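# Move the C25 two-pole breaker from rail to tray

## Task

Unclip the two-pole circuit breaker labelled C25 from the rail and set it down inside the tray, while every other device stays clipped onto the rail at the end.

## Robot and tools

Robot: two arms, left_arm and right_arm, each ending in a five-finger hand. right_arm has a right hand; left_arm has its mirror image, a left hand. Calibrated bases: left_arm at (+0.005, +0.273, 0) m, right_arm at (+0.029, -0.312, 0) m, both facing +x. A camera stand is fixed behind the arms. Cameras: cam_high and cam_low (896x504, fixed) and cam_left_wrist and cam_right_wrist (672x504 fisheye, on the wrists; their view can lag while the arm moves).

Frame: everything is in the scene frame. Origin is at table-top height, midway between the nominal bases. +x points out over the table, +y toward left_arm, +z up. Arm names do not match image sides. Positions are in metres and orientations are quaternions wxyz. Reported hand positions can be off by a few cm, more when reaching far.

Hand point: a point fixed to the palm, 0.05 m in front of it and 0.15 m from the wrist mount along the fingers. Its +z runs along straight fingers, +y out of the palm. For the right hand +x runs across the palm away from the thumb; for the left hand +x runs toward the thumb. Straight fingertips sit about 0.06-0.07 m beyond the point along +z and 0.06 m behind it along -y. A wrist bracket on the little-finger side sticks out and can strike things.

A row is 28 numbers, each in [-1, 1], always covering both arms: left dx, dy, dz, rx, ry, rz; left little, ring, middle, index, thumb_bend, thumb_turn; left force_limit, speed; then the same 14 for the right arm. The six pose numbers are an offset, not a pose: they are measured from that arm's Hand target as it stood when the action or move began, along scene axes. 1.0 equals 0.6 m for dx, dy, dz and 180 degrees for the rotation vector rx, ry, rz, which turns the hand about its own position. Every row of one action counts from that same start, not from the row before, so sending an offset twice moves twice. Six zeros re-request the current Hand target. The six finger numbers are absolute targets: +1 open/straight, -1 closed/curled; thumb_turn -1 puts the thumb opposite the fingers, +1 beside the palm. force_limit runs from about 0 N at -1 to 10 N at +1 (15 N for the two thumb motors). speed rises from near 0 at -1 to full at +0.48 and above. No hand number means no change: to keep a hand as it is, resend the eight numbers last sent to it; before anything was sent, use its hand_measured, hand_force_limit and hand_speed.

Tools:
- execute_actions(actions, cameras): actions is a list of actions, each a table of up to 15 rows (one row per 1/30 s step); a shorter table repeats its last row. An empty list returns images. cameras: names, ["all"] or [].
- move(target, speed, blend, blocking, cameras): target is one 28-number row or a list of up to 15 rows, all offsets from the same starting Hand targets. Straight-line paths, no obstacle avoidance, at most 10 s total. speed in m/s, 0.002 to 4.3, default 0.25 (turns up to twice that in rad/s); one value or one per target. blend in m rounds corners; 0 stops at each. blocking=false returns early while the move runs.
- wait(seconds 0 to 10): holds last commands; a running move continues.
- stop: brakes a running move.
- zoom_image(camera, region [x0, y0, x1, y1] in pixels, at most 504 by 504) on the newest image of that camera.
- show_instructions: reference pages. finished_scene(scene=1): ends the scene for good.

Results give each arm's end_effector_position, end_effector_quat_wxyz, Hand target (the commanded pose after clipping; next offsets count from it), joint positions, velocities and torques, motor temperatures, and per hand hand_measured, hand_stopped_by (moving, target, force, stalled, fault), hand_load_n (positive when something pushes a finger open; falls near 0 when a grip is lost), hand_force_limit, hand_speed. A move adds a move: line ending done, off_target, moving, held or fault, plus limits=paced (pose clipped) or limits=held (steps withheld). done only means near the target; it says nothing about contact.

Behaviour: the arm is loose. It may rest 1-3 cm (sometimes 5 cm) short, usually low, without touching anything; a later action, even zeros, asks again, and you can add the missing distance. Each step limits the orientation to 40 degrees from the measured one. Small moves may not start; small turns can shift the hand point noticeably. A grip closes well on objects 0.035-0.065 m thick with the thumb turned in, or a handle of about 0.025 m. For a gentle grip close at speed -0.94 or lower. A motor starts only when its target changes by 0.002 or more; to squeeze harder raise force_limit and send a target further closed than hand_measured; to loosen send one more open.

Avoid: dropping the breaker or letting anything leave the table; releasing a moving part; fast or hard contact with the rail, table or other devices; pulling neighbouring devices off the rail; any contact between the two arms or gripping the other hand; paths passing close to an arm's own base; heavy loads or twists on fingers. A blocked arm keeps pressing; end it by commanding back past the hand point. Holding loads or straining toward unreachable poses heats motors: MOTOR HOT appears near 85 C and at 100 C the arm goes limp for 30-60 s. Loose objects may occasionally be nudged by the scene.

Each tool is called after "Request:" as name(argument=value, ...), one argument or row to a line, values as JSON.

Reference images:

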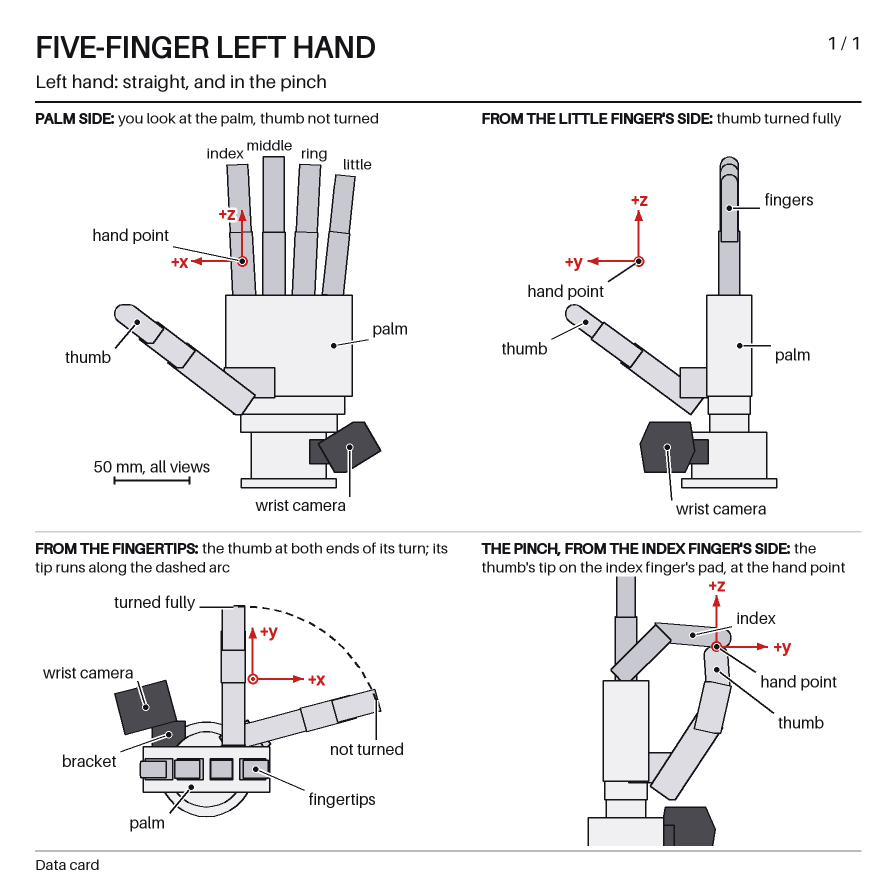

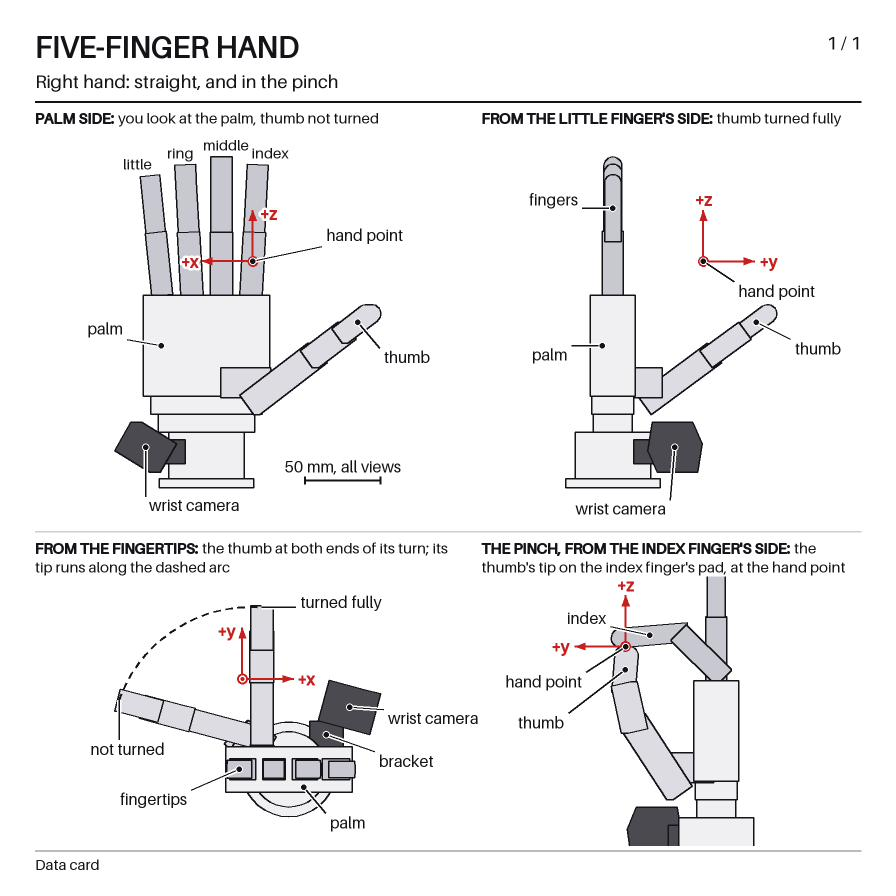

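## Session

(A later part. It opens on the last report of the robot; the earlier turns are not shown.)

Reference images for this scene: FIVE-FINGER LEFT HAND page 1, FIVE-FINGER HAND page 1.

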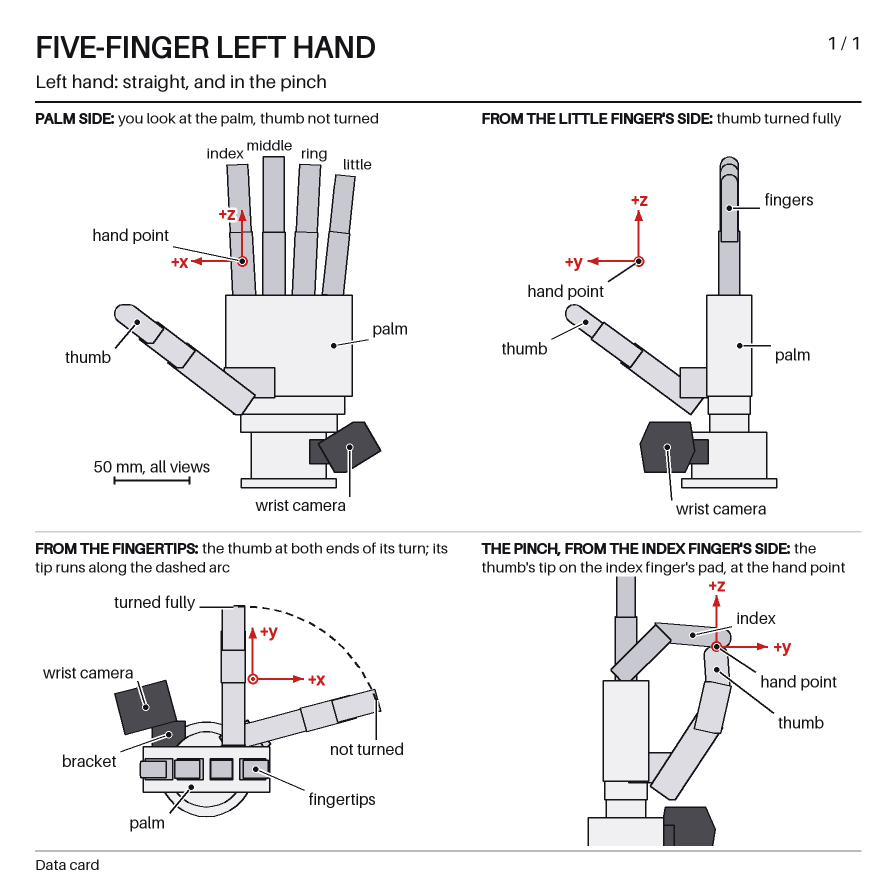

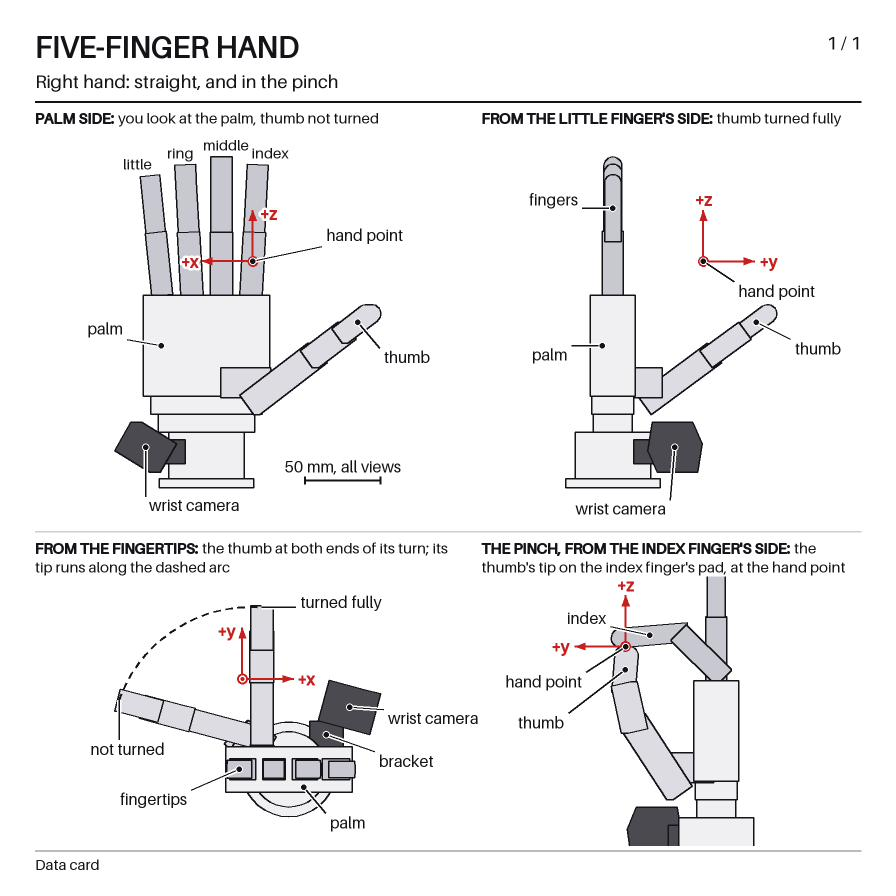

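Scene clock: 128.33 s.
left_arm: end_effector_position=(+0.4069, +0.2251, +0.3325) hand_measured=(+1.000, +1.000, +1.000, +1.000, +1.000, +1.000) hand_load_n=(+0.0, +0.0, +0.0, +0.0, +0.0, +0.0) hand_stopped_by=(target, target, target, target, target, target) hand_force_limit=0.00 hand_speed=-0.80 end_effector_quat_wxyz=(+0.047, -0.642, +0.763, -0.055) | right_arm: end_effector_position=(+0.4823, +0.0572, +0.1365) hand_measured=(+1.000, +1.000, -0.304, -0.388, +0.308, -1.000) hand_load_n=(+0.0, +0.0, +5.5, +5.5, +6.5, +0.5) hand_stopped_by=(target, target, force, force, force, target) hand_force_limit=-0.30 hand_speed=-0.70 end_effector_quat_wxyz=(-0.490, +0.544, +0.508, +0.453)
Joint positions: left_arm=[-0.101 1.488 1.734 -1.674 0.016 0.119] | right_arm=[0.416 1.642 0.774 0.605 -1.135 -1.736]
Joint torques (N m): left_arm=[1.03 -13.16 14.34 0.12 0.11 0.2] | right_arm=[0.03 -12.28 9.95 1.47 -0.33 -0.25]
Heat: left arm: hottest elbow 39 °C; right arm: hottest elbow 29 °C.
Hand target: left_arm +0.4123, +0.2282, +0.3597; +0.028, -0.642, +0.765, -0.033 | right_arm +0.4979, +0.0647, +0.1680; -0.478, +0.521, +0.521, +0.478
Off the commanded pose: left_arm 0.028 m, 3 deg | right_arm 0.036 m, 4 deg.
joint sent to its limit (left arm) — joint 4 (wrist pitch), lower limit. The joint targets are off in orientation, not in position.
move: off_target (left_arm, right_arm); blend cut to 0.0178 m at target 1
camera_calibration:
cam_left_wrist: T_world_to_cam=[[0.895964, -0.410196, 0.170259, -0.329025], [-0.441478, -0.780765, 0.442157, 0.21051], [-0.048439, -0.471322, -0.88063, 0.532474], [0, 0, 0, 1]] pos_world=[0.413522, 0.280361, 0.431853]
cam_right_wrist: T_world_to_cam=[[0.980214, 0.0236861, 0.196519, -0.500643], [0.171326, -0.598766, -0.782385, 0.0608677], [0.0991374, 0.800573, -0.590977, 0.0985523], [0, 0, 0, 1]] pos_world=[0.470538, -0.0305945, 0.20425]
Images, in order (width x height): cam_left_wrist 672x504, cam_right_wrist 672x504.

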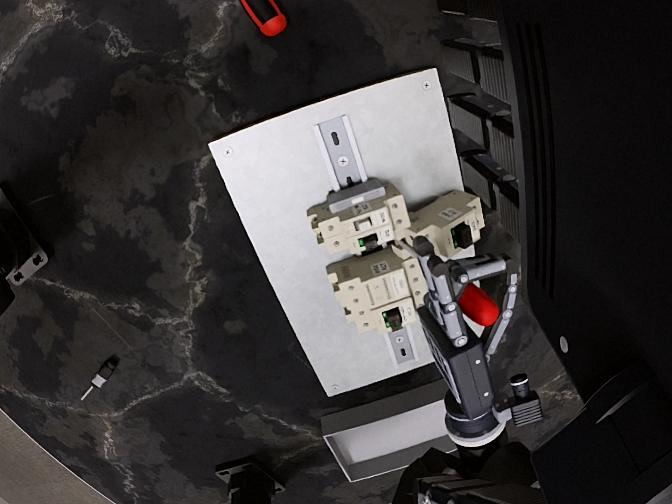

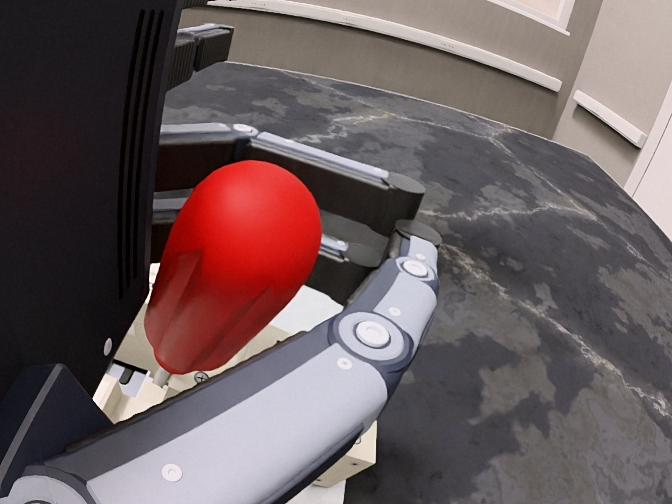

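Request:
zoom_image(
  camera="cam_left_wrist",
  region=[300, 160, 540, 400],
)

Request:
zoom_image(
  camera="cam_right_wrist",
  region=[80, 140, 460, 500],
)

Scaled by 2.100 from the camera's 672x504 image, which has a finer 960x720 frame.

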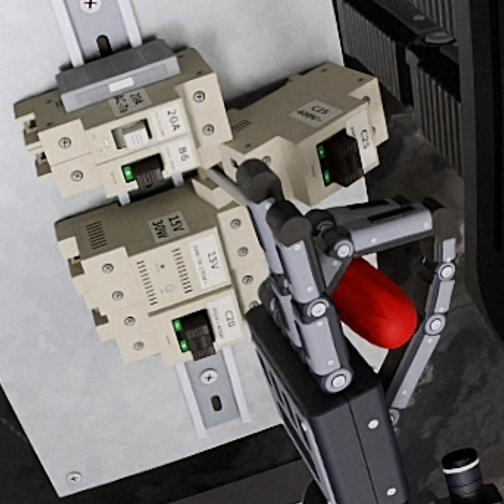

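Scaled by 1.326 from the camera's 672x504 image, which has a finer 960x720 frame.

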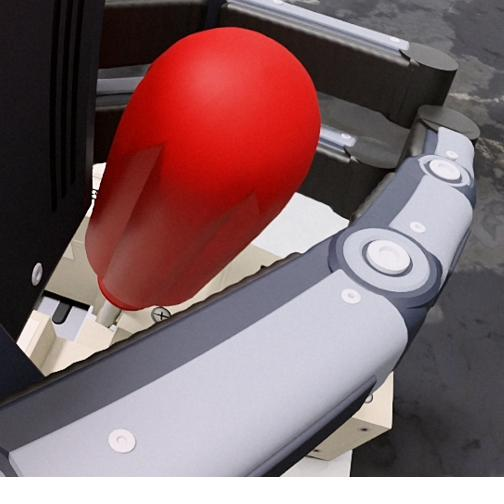

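Request:
move(
  target=[0,0,0,0,0,0,1,1,1,1,1,1,0,-0.8,0,0,0,0,0,0,1,1,0.05,0.05,0.6,-1,-0.3,-0.5],
  speed=0.05,
  cameras=["cam_left_wrist","cam_right_wrist"],
)

Scene clock: 130.27 s.
left_arm: end_effector_position=(+0.4069, +0.2251, +0.3325) hand_measured=(+1.000, +1.000, +1.000, +1.000, +1.000, +1.000) hand_load_n=(+0.0, +0.0, +0.0, +0.0, +0.0, +0.0) hand_stopped_by=(target, target, target, target, target, target) hand_force_limit=0.00 hand_speed=-0.80 end_effector_quat_wxyz=(+0.047, -0.642, +0.763, -0.055) | right_arm: end_effector_position=(+0.4823, +0.0572, +0.1366) hand_measured=(+1.000, +1.000, +0.050, +0.050, +0.600, -1.000) hand_load_n=(+0.0, +0.0, +0.0, +0.0, +0.0, +0.0) hand_stopped_by=(target, target, target, target, target, target) hand_force_limit=-0.30 hand_speed=-0.50 end_effector_quat_wxyz=(-0.490, +0.544, +0.508, +0.453)
Joint positions: left_arm=[-0.101 1.488 1.734 -1.674 0.016 0.119] | right_arm=[0.416 1.642 0.774 0.605 -1.135 -1.737]
Joint torques (N m): left_arm=[1.08 -13.27 14.31 0.02 0.11 0.17] | right_arm=[0.03 -12.4 9.96 1.47 -0.33 -0.26]
Heat: left arm: hottest elbow 39 °C; right arm: hottest elbow 29 °C.
Hand target: left_arm +0.4123, +0.2282, +0.3597; +0.028, -0.642, +0.765, -0.033 | right_arm +0.4980, +0.0647, +0.1680; -0.478, +0.521, +0.521, +0.478
Off the commanded pose: left_arm 0.028 m, 3 deg | right_arm 0.036 m, 4 deg.
joint sent to its limit (left arm) — joint 4 (wrist pitch), lower limit. The joint targets are off in orientation, not in position.
move: off_target (left_arm, right_arm)
camera_calibration:
cam_left_wrist: T_world_to_cam=[[0.895964, -0.410196, 0.170259, -0.329025], [-0.441478, -0.780765, 0.442157, 0.21051], [-0.048439, -0.471322, -0.88063, 0.532474], [0, 0, 0, 1]] pos_world=[0.413522, 0.280361, 0.431853]
cam_right_wrist: T_world_to_cam=[[0.980069, 0.0237157, 0.197238, -0.500643], [0.17192, -0.598743, -0.782272, 0.0606612], [0.0995428, 0.80059, -0.590887, 0.0984125], [0, 0, 0, 1]] pos_world=[0.47044, -0.0305945, 0.20435]
Images, in order (width x height): cam_left_wrist 672x504, cam_right_wrist 672x504.

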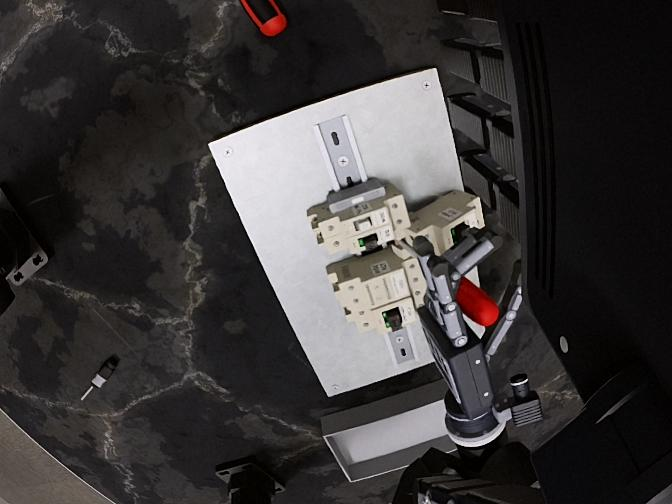

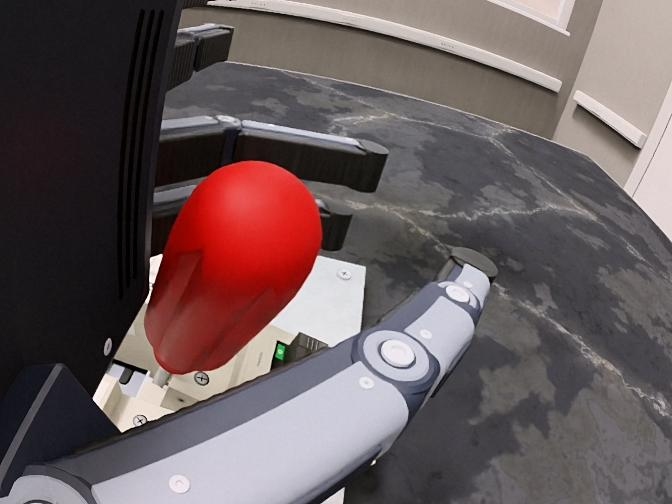

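Request:
move(
  target=[
    [0,0,0,0,0,0,1,1,1,1,1,1,0,-0.8,0,-0.04,-0.02,0,0,0,1,1,0.25,0.25,0.6,-1,-0.3,-0.5],
    [0,0,0,0,0,0,1,1,1,1,1,1,0,-0.8,-0.045,-0.048,-0.025,0,0,0,1,1,0.25,0.25,0.6,-1,-0.3,-0.5],
  ],
  speed=0.05,
  cameras=["cam_left_wrist","cam_right_wrist"],
)

Scene clock: 133.37 s.
left_arm: end_effector_position=(+0.4069, +0.2251, +0.3325) hand_measured=(+1.000, +1.000, +1.000, +1.000, +1.000, +1.000) hand_load_n=(+0.0, +0.0, +0.0, +0.0, +0.0, +0.0) hand_stopped_by=(target, target, target, target, target, target) hand_force_limit=0.00 hand_speed=-0.80 end_effector_quat_wxyz=(+0.047, -0.642, +0.763, -0.055) | right_arm: end_effector_position=(+0.4669, +0.0371, +0.1374) hand_measured=(+1.000, +1.000, +0.250, +0.250, +0.600, -1.000) hand_load_n=(+0.0, +0.0, +0.0, +0.5, +0.0, +0.5) hand_stopped_by=(target, target, target, target, target, target) hand_force_limit=-0.30 hand_speed=-0.50 end_effector_quat_wxyz=(-0.489, +0.534, +0.515, +0.459)
Joint positions: left_arm=[-0.101 1.488 1.734 -1.674 0.016 0.119] | right_arm=[0.383 1.602 0.712 0.626 -1.178 -1.765]
Joint torques (N m): left_arm=[1.14 -13.16 14.31 0.13 0.11 0.19] | right_arm=[-0.21 -11.63 6.3 2.58 0 -0.17]
Heat: left arm: hottest elbow 39 °C; right arm: hottest elbow 29 °C.
Hand target: left_arm +0.4123, +0.2282, +0.3597; +0.028, -0.642, +0.765, -0.033 | right_arm +0.4711, +0.0359, +0.1530; -0.478, +0.521, +0.521, +0.478
Off the commanded pose: left_arm 0.028 m, 3 deg | right_arm 0.016 m, 3 deg.
joint sent to its limit (left arm) — joint 4 (wrist pitch), lower limit. The joint targets are off in orientation, not in position.
move: off_target (left_arm, right_arm)
camera_calibration:
cam_left_wrist: T_world_to_cam=[[0.895964, -0.410196, 0.170259, -0.329025], [-0.441478, -0.780765, 0.442157, 0.21051], [-0.048439, -0.471322, -0.88063, 0.532474], [0, 0, 0, 1]] pos_world=[0.413522, 0.280361, 0.431853]
cam_right_wrist: T_world_to_cam=[[0.975272, 0.0331844, 0.218504, -0.486273], [0.19571, -0.588997, -0.78408, 0.040639], [0.102679, 0.807454, -0.580926, 0.113375], [0, 0, 0, 1]] pos_world=[0.454654, -0.0514723, 0.203979]
Images, in order (width x height): cam_left_wrist 672x504, cam_right_wrist 672x504.

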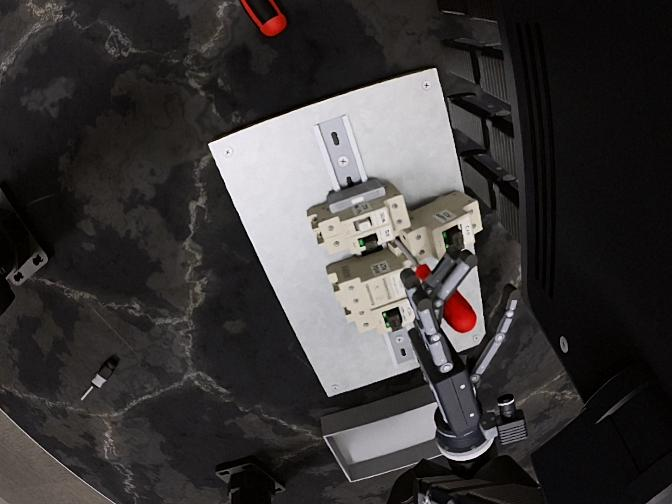

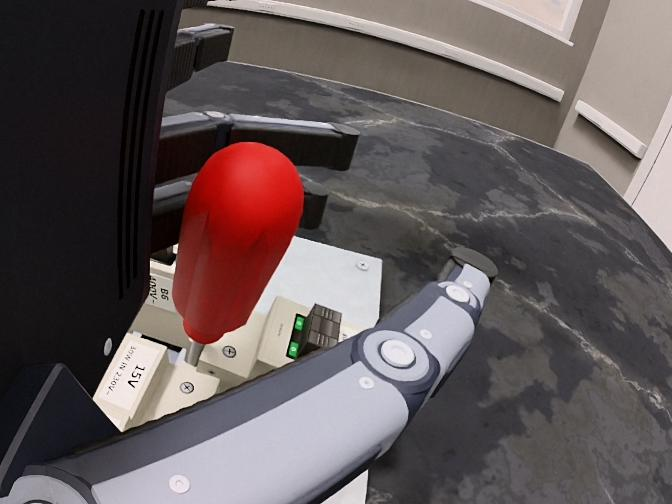

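Request:
move(
  target=[0,0,0,0,0,0,1,1,1,1,1,1,0,-0.8,-0.045,-0.016,0.002,0,0,0,1,1,0.25,0.25,0.6,-1,-0.3,-0.5],
  speed=0.05,
  cameras=["cam_left_wrist","cam_right_wrist"],
)

Scene clock: 135.17 s.
left_arm: end_effector_position=(+0.4069, +0.2251, +0.3325) hand_measured=(+1.000, +1.000, +1.000, +1.000, +1.000, +1.000) hand_load_n=(+0.0, +0.5, +0.0, +0.0, +0.0, +0.0) hand_stopped_by=(target, target, target, target, target, target) hand_force_limit=0.00 hand_speed=-0.80 end_effector_quat_wxyz=(+0.047, -0.642, +0.763, -0.055) | right_arm: end_effector_position=(+0.4424, +0.0259, +0.1400) hand_measured=(+1.000, +1.000, +0.250, +0.250, +0.600, -1.000) hand_load_n=(+0.0, +0.0, +0.0, +0.0, +0.0, +0.0) hand_stopped_by=(target, target, target, target, target, target) hand_force_limit=-0.30 hand_speed=-0.50 end_effector_quat_wxyz=(-0.487, +0.535, +0.514, +0.462)
Joint positions: left_arm=[-0.101 1.488 1.734 -1.674 0.016 0.119] | right_arm=[0.383 1.535 0.635 0.64 -1.171 -1.765]
Joint torques (N m): left_arm=[1.08 -13.22 14.3 0.05 0.12 0.17] | right_arm=[-0.15 -10.46 6.17 2.63 -0.15 -0.14]
Heat: left arm: hottest elbow 39 °C; right arm: hottest elbow 29 °C.
Hand target: left_arm +0.4123, +0.2282, +0.3597; +0.028, -0.642, +0.765, -0.033 | right_arm +0.4441, +0.0263, +0.1542; -0.478, +0.521, +0.521, +0.478
Off the commanded pose: left_arm 0.028 m, 3 deg | right_arm 0.014 m, 3 deg.
joint sent to its limit (left arm) — joint 4 (wrist pitch), lower limit. The joint targets are off in orientation, not in position.
move: off_target (left_arm, right_arm)
camera_calibration:
cam_left_wrist: T_world_to_cam=[[0.895964, -0.410196, 0.170259, -0.329025], [-0.441478, -0.780765, 0.442157, 0.21051], [-0.048439, -0.471322, -0.88063, 0.532474], [0, 0, 0, 1]] pos_world=[0.413522, 0.280361, 0.431853]
cam_right_wrist: T_world_to_cam=[[0.974453, 0.0264465, 0.223031, -0.462613], [0.19526, -0.590442, -0.783104, 0.0408875], [0.110977, 0.806646, -0.580522, 0.122791], [0, 0, 0, 1]] pos_world=[0.429184, -0.062673, 0.206479]
Images, in order (width x height): cam_left_wrist 672x504, cam_right_wrist 672x504.

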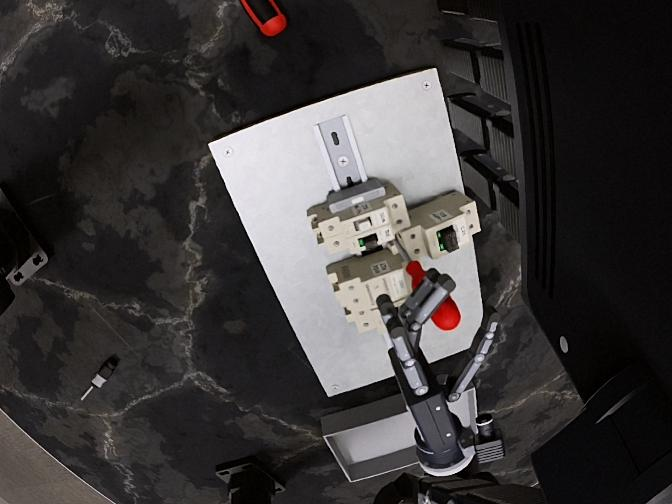

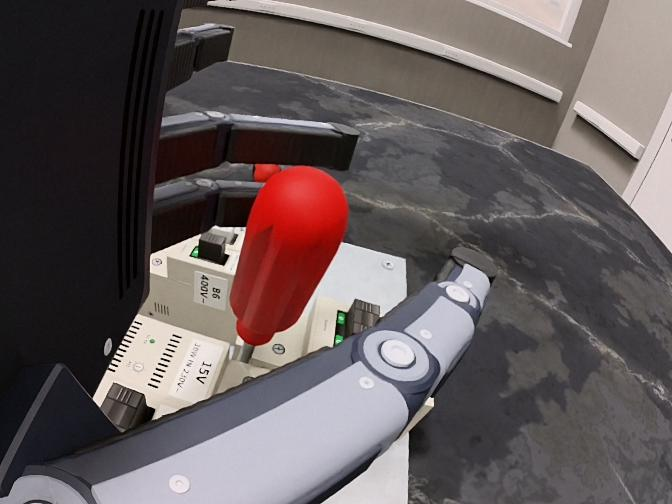

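Request:
move(
  target=[0,0,0,0,0,0,1,1,1,1,1,1,0,-0.8,0,0,0,0,0,0,1,1,-0.4,-0.4,-0.2,-1,0.1,-0.75],
  speed=0.05,
  cameras=["cam_left_wrist","cam_right_wrist"],
)

Scene clock: 136.80 s.
left_arm: end_effector_position=(+0.4069, +0.2251, +0.3325) hand_measured=(+1.000, +1.000, +1.000, +1.000, +1.000, +1.000) hand_load_n=(+0.0, +0.0, +0.0, +0.0, -0.5, +0.0) hand_stopped_by=(target, target, target, target, target, target) hand_force_limit=0.00 hand_speed=-0.80 end_effector_quat_wxyz=(+0.047, -0.642, +0.763, -0.055) | right_arm: end_effector_position=(+0.4382, +0.0312, +0.1451) hand_measured=(+1.000, +1.000, -0.320, -0.184, +0.298, -1.000) hand_load_n=(+0.0, +0.0, +15.0, +5.0, +9.0, +1.0) hand_stopped_by=(target, target, force, force, force, target) hand_force_limit=0.10 hand_speed=-0.75 end_effector_quat_wxyz=(-0.488, +0.526, +0.520, +0.464)
Joint positions: left_arm=[-0.101 1.488 1.734 -1.674 0.016 0.119] | right_arm=[0.396 1.528 0.634 0.65 -1.173 -1.766]
Joint torques (N m): left_arm=[0.79 -13.1 14.26 0.05 0.13 0.17] | right_arm=[-0.67 -9.99 6.3 2.18 -0.02 -0.12]
Heat: left arm: hottest elbow 39 °C; right arm: hottest waist 28 °C.
Hand target: left_arm +0.4123, +0.2282, +0.3597; +0.028, -0.642, +0.765, -0.033 | right_arm +0.4440, +0.0264, +0.1541; +0.478, -0.521, -0.521, -0.478
Off the commanded pose: left_arm 0.028 m, 3 deg | right_arm 0.012 m, 2 deg.
joint sent to its limit (left arm) — joint 4 (wrist pitch), lower limit. The joint targets are off in orientation, not in position.
move: off_target (left_arm, right_arm)
camera_calibration:
cam_left_wrist: T_world_to_cam=[[0.895964, -0.410196, 0.170259, -0.329025], [-0.441478, -0.780765, 0.442157, 0.21051], [-0.048439, -0.471322, -0.88063, 0.532474], [0, 0, 0, 1]] pos_world=[0.413522, 0.280361, 0.431853]
cam_right_wrist: T_world_to_cam=[[0.970344, 0.039031, 0.238557, -0.460714], [0.216113, -0.5822, -0.783797, 0.0396527], [0.108295, 0.812108, -0.573369, 0.121936], [0, 0, 0, 1]] pos_world=[0.425276, -0.057957, 0.2109]
Images, in order (width x height): cam_left_wrist 672x504, cam_right_wrist 672x504.

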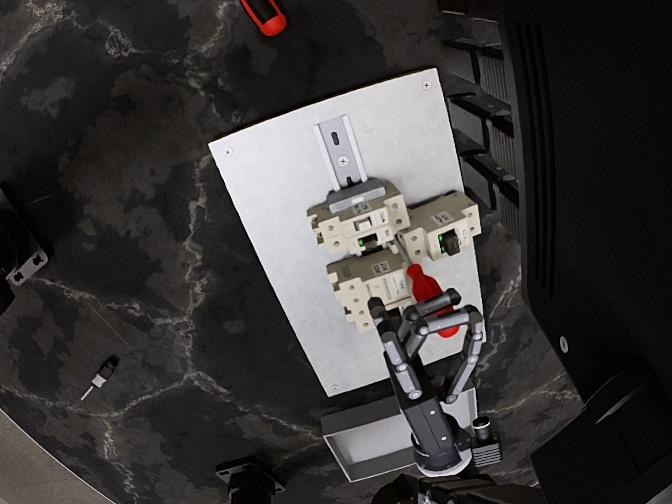

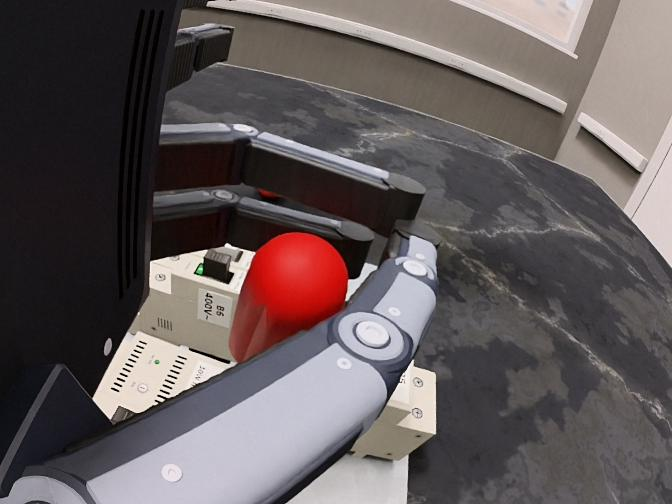

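Request:
move(
  target=[
    [0,0,0,0,0,0,1,1,1,1,1,1,0,-0.8,0,0,0,0,0,0,1,1,0.3,0.3,0.65,-1,0.1,-0.4],
    [0,0,0,0,0,0,1,1,1,1,1,1,0,-0.8,0,-0.02,0,0,0,0,1,1,0.3,0.3,0.65,-1,0.1,-0.4],
    [0,0,0,0,0,0,1,1,1,1,1,1,0,-0.8,0,-0.02,-0.038,0,0,0,1,1,0.3,0.3,0.65,-1,0.1,-0.4],
  ],
  speed=0.05,
  cameras=["cam_left_wrist","cam_right_wrist"],
)

Scene clock: 140.67 s.
left_arm: end_effector_position=(+0.4069, +0.2251, +0.3325) hand_measured=(+1.000, +1.000, +1.000, +1.000, +1.000, +1.000) hand_load_n=(+0.0, +0.0, +0.0, +0.5, +0.0, +0.0) hand_stopped_by=(target, target, target, target, target, target) hand_force_limit=0.00 hand_speed=-0.80 end_effector_quat_wxyz=(+0.047, -0.642, +0.763, -0.055) | right_arm: end_effector_position=(+0.4374, +0.0199, +0.1332) hand_measured=(+1.000, +1.000, +0.300, +0.300, +0.650, -1.000) hand_load_n=(+0.0, +0.0, +0.0, +0.5, +0.0, +0.0) hand_stopped_by=(target, target, target, target, target, target) hand_force_limit=0.10 hand_speed=-0.40 end_effector_quat_wxyz=(-0.485, +0.523, +0.521, +0.469)
Joint positions: left_arm=[-0.101 1.488 1.734 -1.674 0.016 0.119] | right_arm=[0.37 1.553 0.607 0.701 -1.194 -1.781]
Joint torques (N m): left_arm=[0.91 -13.27 14.31 0.03 0.11 0.17] | right_arm=[-1.55 -7.88 5.93 2.69 -0.4 -0.19]
Heat: left arm: hottest elbow 39 °C; right arm: hottest waist 28 °C.
Hand target: left_arm +0.4123, +0.2282, +0.3597; +0.028, -0.642, +0.765, -0.033 | right_arm +0.4441, +0.0142, +0.1314; +0.478, -0.521, -0.521, -0.478
Off the commanded pose: left_arm 0.028 m, 3 deg | right_arm 0.009 m, 1 deg.
joint sent to its limit (left arm) — joint 4 (wrist pitch), lower limit. The joint targets are off in orientation, not in position.
move: off_target (left_arm)
camera_calibration:
cam_left_wrist: T_world_to_cam=[[0.895964, -0.410196, 0.170259, -0.329025], [-0.441478, -0.780765, 0.442157, 0.21051], [-0.048439, -0.471322, -0.88063, 0.532474], [0, 0, 0, 1]] pos_world=[0.413522, 0.280361, 0.431853]
cam_right_wrist: T_world_to_cam=[[0.96762, 0.0341773, 0.250088, -0.456854], [0.223059, -0.579507, -0.783847, 0.0208575], [0.118138, 0.814251, -0.568366, 0.11931], [0, 0, 0, 1]] pos_world=[0.423313, -0.0694475, 0.198415]
Images, in order (width x height): cam_left_wrist 672x504, cam_right_wrist 672x504.

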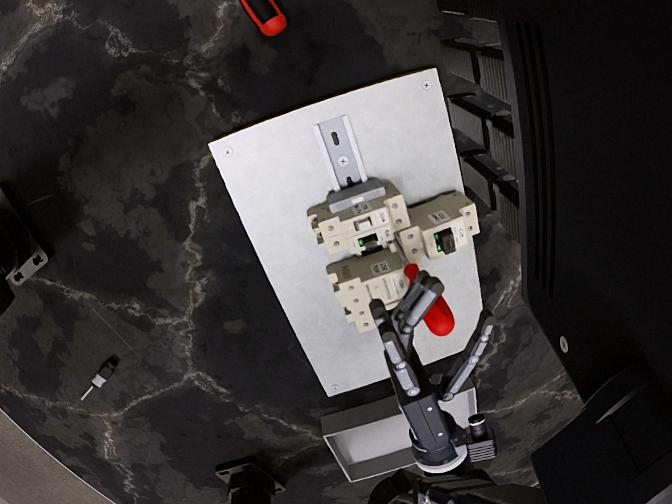

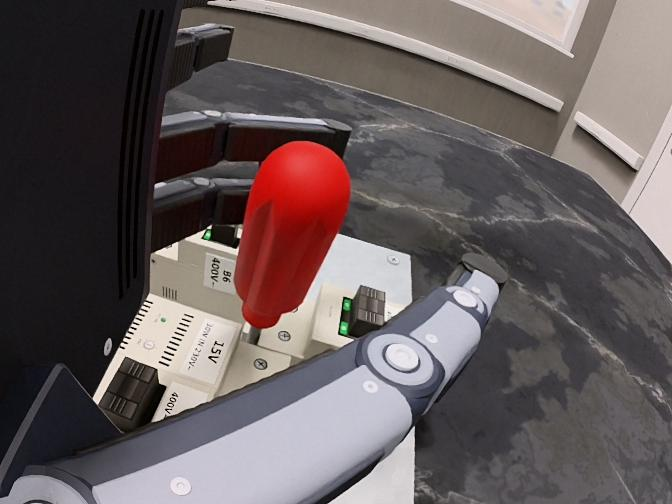

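Request:
move(
  target=[0,0,0,0,0,0,1,1,1,1,1,1,0,-0.8,0,0.003,-0.032,0,0,0,1,1,0.3,0.3,0.65,-1,0.1,-0.4],
  speed=0.05,
  cameras=["cam_left_wrist","cam_right_wrist"],
)

Scene clock: 141.87 s.
left_arm: end_effector_position=(+0.4069, +0.2251, +0.3325) hand_measured=(+1.000, +1.000, +1.000, +1.000, +1.000, +1.000) hand_load_n=(+0.0, +0.0, +0.0, +0.0, +0.0, +0.0) hand_stopped_by=(target, target, target, target, target, target) hand_force_limit=0.00 hand_speed=-0.80 end_effector_quat_wxyz=(+0.047, -0.642, +0.763, -0.055) | right_arm: end_effector_position=(+0.4380, +0.0214, +0.1210) hand_measured=(+1.000, +1.000, +0.300, +0.300, +0.650, -1.000) hand_load_n=(+0.0, +0.0, +0.0, +3.0, +0.0, +0.5) hand_stopped_by=(target, target, target, target, target, target) hand_force_limit=0.10 hand_speed=-0.40 end_effector_quat_wxyz=(+0.485, -0.515, -0.525, -0.474)
Joint positions: left_arm=[-0.101 1.488 1.734 -1.674 0.016 0.119] | right_arm=[0.37 1.605 0.601 0.779 -1.202 -1.781]
Joint torques (N m): left_arm=[1.03 -13.1 14.3 0.06 0.11 0.18] | right_arm=[-0.91 -7.47 5.44 2.33 0.18 -0.14]
Heat: left arm: hottest elbow 39 °C; right arm: hottest waist 28 °C.
Hand target: left_arm +0.4123, +0.2282, +0.3597; +0.028, -0.642, +0.765, -0.033 | right_arm +0.4440, +0.0160, +0.1120; +0.478, -0.521, -0.521, -0.478
Off the commanded pose: left_arm 0.028 m, 3 deg | right_arm 0.012 m, 1 deg.
joint sent to its limit (left arm) — joint 4 (wrist pitch), lower limit. The joint targets are off in orientation, not in position.
move: off_target (left_arm, right_arm)
camera_calibration:
cam_left_wrist: T_world_to_cam=[[0.895964, -0.410196, 0.170259, -0.329025], [-0.441478, -0.780765, 0.442157, 0.21051], [-0.048439, -0.471322, -0.88063, 0.532474], [0, 0, 0, 1]] pos_world=[0.413522, 0.280361, 0.431853]
cam_right_wrist: T_world_to_cam=[[0.962934, 0.0397302, 0.266794, -0.454589], [0.241056, -0.570575, -0.785071, 0.00401919], [0.121035, 0.820284, -0.559004, 0.108598], [0, 0, 0, 1]] pos_world=[0.423626, -0.068727, 0.185143]
Images, in order (width x height): cam_left_wrist 672x504, cam_right_wrist 672x504.

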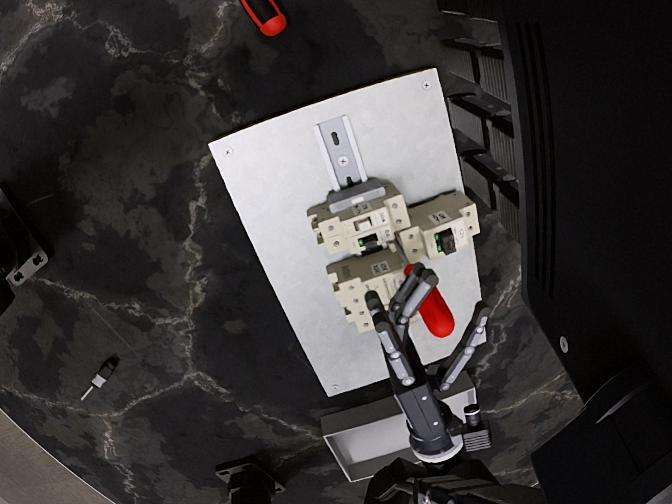

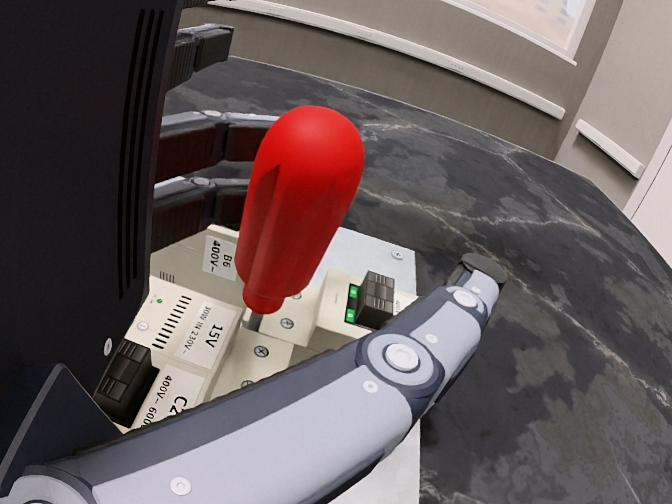

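Request:
move(
  target=[0,0,0,0,0,0,1,1,1,1,1,1,0,-0.8,0,0,0,0,0,0,1,1,-0.4,-0.4,-0.2,-1,0.0,-0.8],
  speed=0.05,
  cameras=["cam_left_wrist","cam_right_wrist"],
)

Scene clock: 144.93 s.
left_arm: end_effector_position=(+0.4069, +0.2251, +0.3325) hand_measured=(+1.000, +1.000, +1.000, +1.000, +1.000, +1.000) hand_load_n=(+0.0, +0.0, +0.0, +0.0, +0.0, +0.0) hand_stopped_by=(target, target, target, target, target, target) hand_force_limit=0.00 hand_speed=-0.80 end_effector_quat_wxyz=(+0.047, -0.642, +0.763, -0.055) | right_arm: end_effector_position=(+0.4377, +0.0240, +0.1226) hand_measured=(+1.000, +1.000, -0.048, +0.248, -0.116, -1.000) hand_load_n=(+0.0, +0.0, +2.0, +4.5, +7.0, +0.5) hand_stopped_by=(target, target, force, force, force, target) hand_force_limit=0.00 hand_speed=-0.80 end_effector_quat_wxyz=(+0.482, -0.510, -0.529, -0.478)
Joint positions: left_arm=[-0.101 1.488 1.734 -1.674 0.016 0.119] | right_arm=[0.377 1.608 0.6 0.793 -1.197 -1.786]
Joint torques (N m): left_arm=[1.08 -13.22 14.28 0.09 0.12 0.18] | right_arm=[-1.55 -7.77 5.37 1.96 -0.05 -0.08]
Heat: left arm: hottest elbow 39 °C; right arm: hottest waist 28 °C.
Hand target: left_arm +0.4123, +0.2282, +0.3597; +0.028, -0.642, +0.765, -0.033 | right_arm +0.4440, +0.0162, +0.1120; +0.478, -0.521, -0.521, -0.478
Off the commanded pose: left_arm 0.028 m, 3 deg | right_arm 0.015 m, 2 deg.
joint sent to its limit (left arm) — joint 4 (wrist pitch), lower limit. The joint targets are off in orientation, not in position.
move: off_target (left_arm, right_arm)
camera_calibration:
cam_left_wrist: T_world_to_cam=[[0.895964, -0.410196, 0.170259, -0.329025], [-0.441478, -0.780765, 0.442157, 0.21051], [-0.048439, -0.471322, -0.88063, 0.532474], [0, 0, 0, 1]] pos_world=[0.413522, 0.280361, 0.431853]
cam_right_wrist: T_world_to_cam=[[0.958449, 0.040431, 0.282385, -0.454784], [0.254626, -0.56756, -0.782969, 0.000488554], [0.128615, 0.822338, -0.554272, 0.103466], [0, 0, 0, 1]] pos_world=[0.422456, -0.0664197, 0.186155]
Images, in order (width x height): cam_left_wrist 672x504, cam_right_wrist 672x504.

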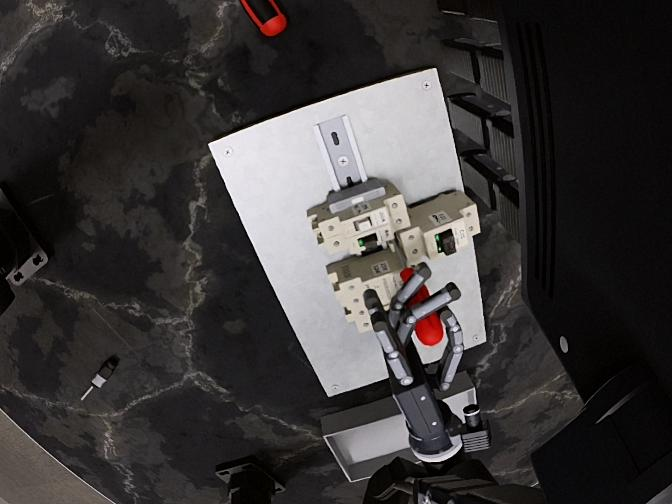

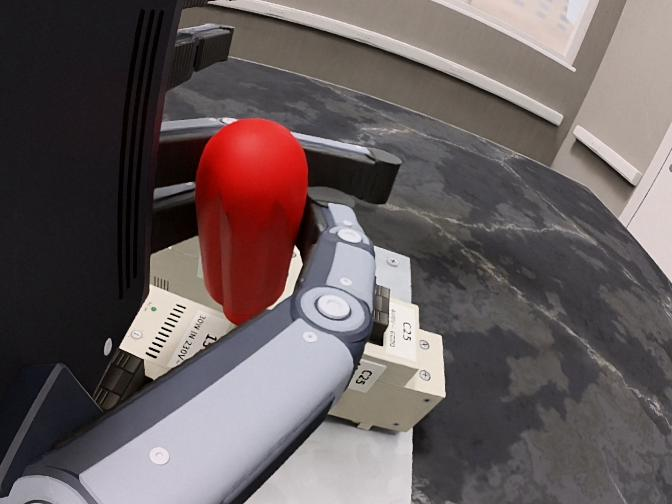

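Request:
move(
  target=[0,0,0,0,0,0,1,1,1,1,1,1,0,-0.8,0.01,-0.015,0.09,0,0,0,1,1,-0.4,-0.4,-0.2,-1,0.0,-0.8],
  speed=0.04,
  cameras=["cam_left_wrist","cam_right_wrist"],
)

Scene clock: 147.17 s.
left_arm: end_effector_position=(+0.4069, +0.2251, +0.3325) hand_measured=(+1.000, +1.000, +1.000, +1.000, +1.000, +1.000) hand_load_n=(+0.0, +0.0, +0.0, +0.0, +0.0, +0.0) hand_stopped_by=(target, target, target, target, target, target) hand_force_limit=0.00 hand_speed=-0.80 end_effector_quat_wxyz=(+0.047, -0.642, +0.763, -0.055) | right_arm: end_effector_position=(+0.4289, +0.0166, +0.1465) hand_measured=(+1.000, +1.000, -0.048, +0.248, -0.118, -1.000) hand_load_n=(+0.0, +0.0, +0.0, +3.0, +2.0, +0.0) hand_stopped_by=(target, target, force, force, force, target) hand_force_limit=0.00 hand_speed=-0.80 end_effector_quat_wxyz=(+0.495, -0.527, -0.521, -0.455)
Joint positions: left_arm=[-0.101 1.488 1.734 -1.674 0.016 0.119] | right_arm=[0.364 1.488 0.612 0.591 -1.219 -1.793]
Joint torques (N m): left_arm=[1.08 -13.33 14.28 0.09 0.12 0.17] | right_arm=[-2.67 -9.76 8.68 1.33 -0.26 -0.2]
Heat: left arm: hottest elbow 39 °C; right arm: hottest waist 28 °C.
Hand target: left_arm +0.4123, +0.2282, +0.3597; +0.028, -0.642, +0.765, -0.033 | right_arm +0.4500, +0.0071, +0.1661; +0.478, -0.521, -0.521, -0.478
Off the commanded pose: left_arm 0.028 m, 3 deg | right_arm 0.030 m, 3 deg.
joint sent to its limit (left arm) — joint 4 (wrist pitch), lower limit. The joint targets are off in orientation, not in position.
move: off_target (left_arm, right_arm)
camera_calibration:
cam_left_wrist: T_world_to_cam=[[0.895964, -0.410196, 0.170259, -0.329025], [-0.441478, -0.780765, 0.442157, 0.21051], [-0.048439, -0.471322, -0.88063, 0.532474], [0, 0, 0, 1]] pos_world=[0.413522, 0.280361, 0.431853]
cam_right_wrist: T_world_to_cam=[[0.97351, 0.0548999, 0.221955, -0.450556], [0.211824, -0.581998, -0.785117, 0.0362052], [0.0860745, 0.811335, -0.57821, 0.145898], [0, 0, 0, 1]] pos_world=[0.418394, -0.0725652, 0.212788]
Images, in order (width x height): cam_left_wrist 672x504, cam_right_wrist 672x504.

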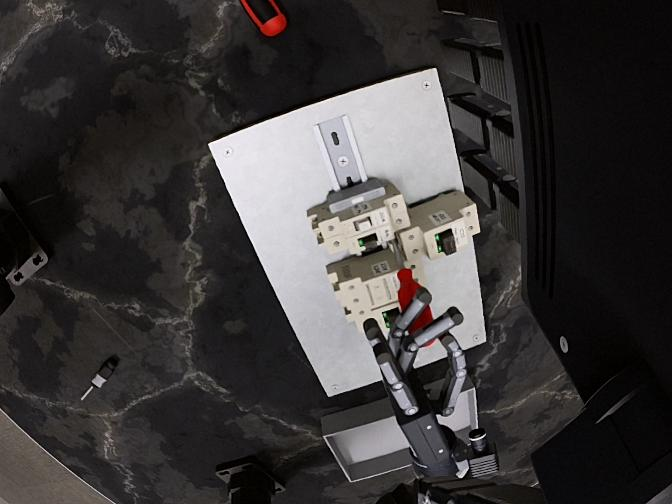

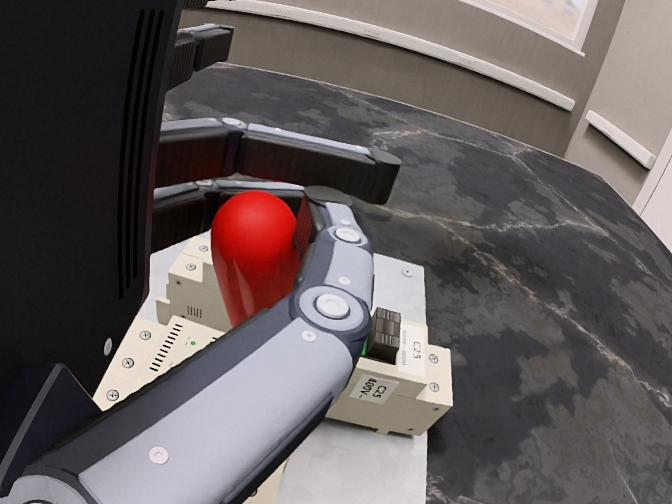

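Request:
zoom_image(
  camera="cam_left_wrist",
  region=[340, 180, 500, 300],
)

Scaled by 3.150 from the camera's 672x504 image, which has a finer 960x720 frame.

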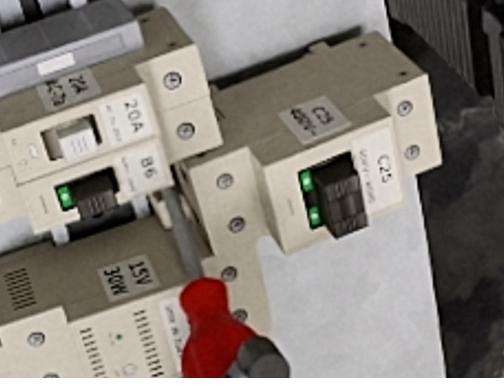

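Request:
move(
  target=[
    [0,0,0,0,0,0,1,1,1,1,1,1,0,-0.8,0,0,0,0,0,0,1,1,0.15,0.3,0.1,-1,0.0,-0.5],
    [0,0,0,0,0,0,1,1,1,1,1,1,0,-0.8,0.01,0.02,-0.0935,0,0,0,1,1,0.15,0.3,0.1,-1,0.0,-0.5],
    [0,0,0,0,0,0,1,1,1,1,1,1,0,-0.8,0.033,0.088,-0.0935,0,0,0,1,1,0.15,0.3,0.1,-1,0.0,-0.5],
  ],
  speed=0.05,
  cameras=["cam_left_wrist","cam_right_wrist"],
)

Scene clock: 152.23 s.
left_arm: end_effector_position=(+0.4069, +0.2251, +0.3325) hand_measured=(+1.000, +1.000, +1.000, +1.000, +1.000, +1.000) hand_load_n=(+0.0, +0.0, +0.0, +0.0, +0.0, +0.0) hand_stopped_by=(target, target, target, target, target, target) hand_force_limit=0.00 hand_speed=-0.80 end_effector_quat_wxyz=(+0.047, -0.642, +0.763, -0.055) | right_arm: end_effector_position=(+0.4587, +0.0478, +0.1006) hand_measured=(+1.000, +1.000, +0.150, +0.300, +0.100, -1.000) hand_load_n=(+0.0, +0.0, +0.0, +0.0, +0.0, +0.0) hand_stopped_by=(target, target, target, target, target, target) hand_force_limit=0.00 hand_speed=-0.50 end_effector_quat_wxyz=(-0.478, +0.531, +0.519, +0.469)
Joint positions: left_arm=[-0.101 1.488 1.734 -1.674 0.016 0.119] | right_arm=[0.421 1.699 0.67 0.789 -1.125 -1.767]
Joint torques (N m): left_arm=[0.91 -13.22 14.28 0.1 0.13 0.16] | right_arm=[0.85 -8.88 8.42 2.7 -0.04 0.11]
Heat: left arm: hottest elbow 39 °C; right arm: hottest elbow 28 °C.
Hand target: left_arm +0.4123, +0.2282, +0.3597; +0.028, -0.642, +0.765, -0.033 | right_arm +0.4697, +0.0599, +0.1101; -0.478, +0.521, +0.521, +0.478
Off the commanded pose: left_arm 0.028 m, 3 deg | right_arm 0.019 m, 2 deg.
joint sent to its limit (left arm) — joint 4 (wrist pitch), lower limit. The joint targets are off in orientation, not in position.
move: off_target (left_arm, right_arm)
camera_calibration:
cam_left_wrist: T_world_to_cam=[[0.895964, -0.410196, 0.170259, -0.329025], [-0.441478, -0.780765, 0.442157, 0.21051], [-0.048439, -0.471322, -0.88063, 0.532474], [0, 0, 0, 1]] pos_world=[0.413522, 0.280361, 0.431853]
cam_right_wrist: T_world_to_cam=[[0.968744, 0.0206679, 0.2472, -0.469844], [0.210865, -0.593487, -0.77673, 0.0122041], [0.130656, 0.804578, -0.579295, 0.0713819], [0, 0, 0, 1]] pos_world=[0.443259, -0.0404787, 0.166976]
Images, in order (width x height): cam_left_wrist 672x504, cam_right_wrist 672x504.

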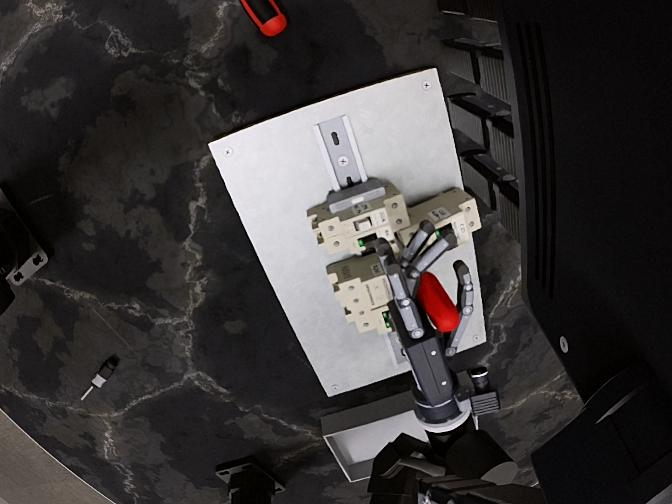

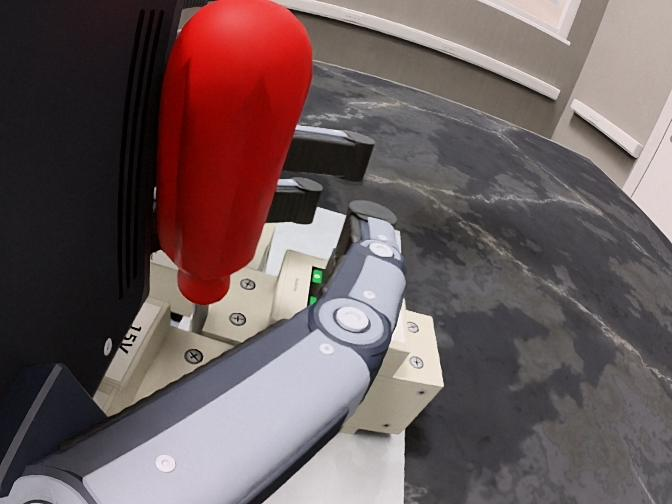

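Request:
zoom_image(
  camera="cam_right_wrist",
  region=[140, 230, 460, 450],
)

Request:
zoom_image(
  camera="cam_left_wrist",
  region=[360, 170, 500, 350],
)

Scaled by 1.575 from the camera's 672x504 image, which has a finer 960x720 frame.

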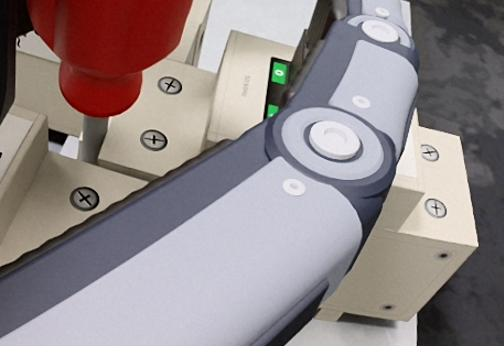

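Scaled by 2.800 from the camera's 672x504 image, which has a finer 960x720 frame.

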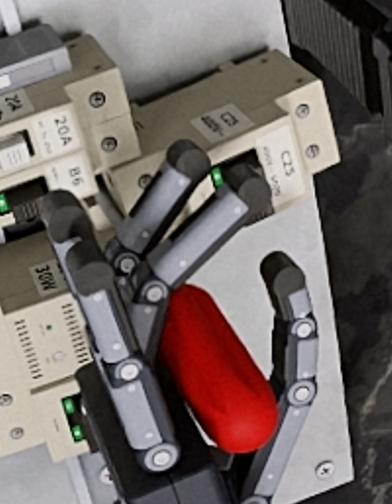

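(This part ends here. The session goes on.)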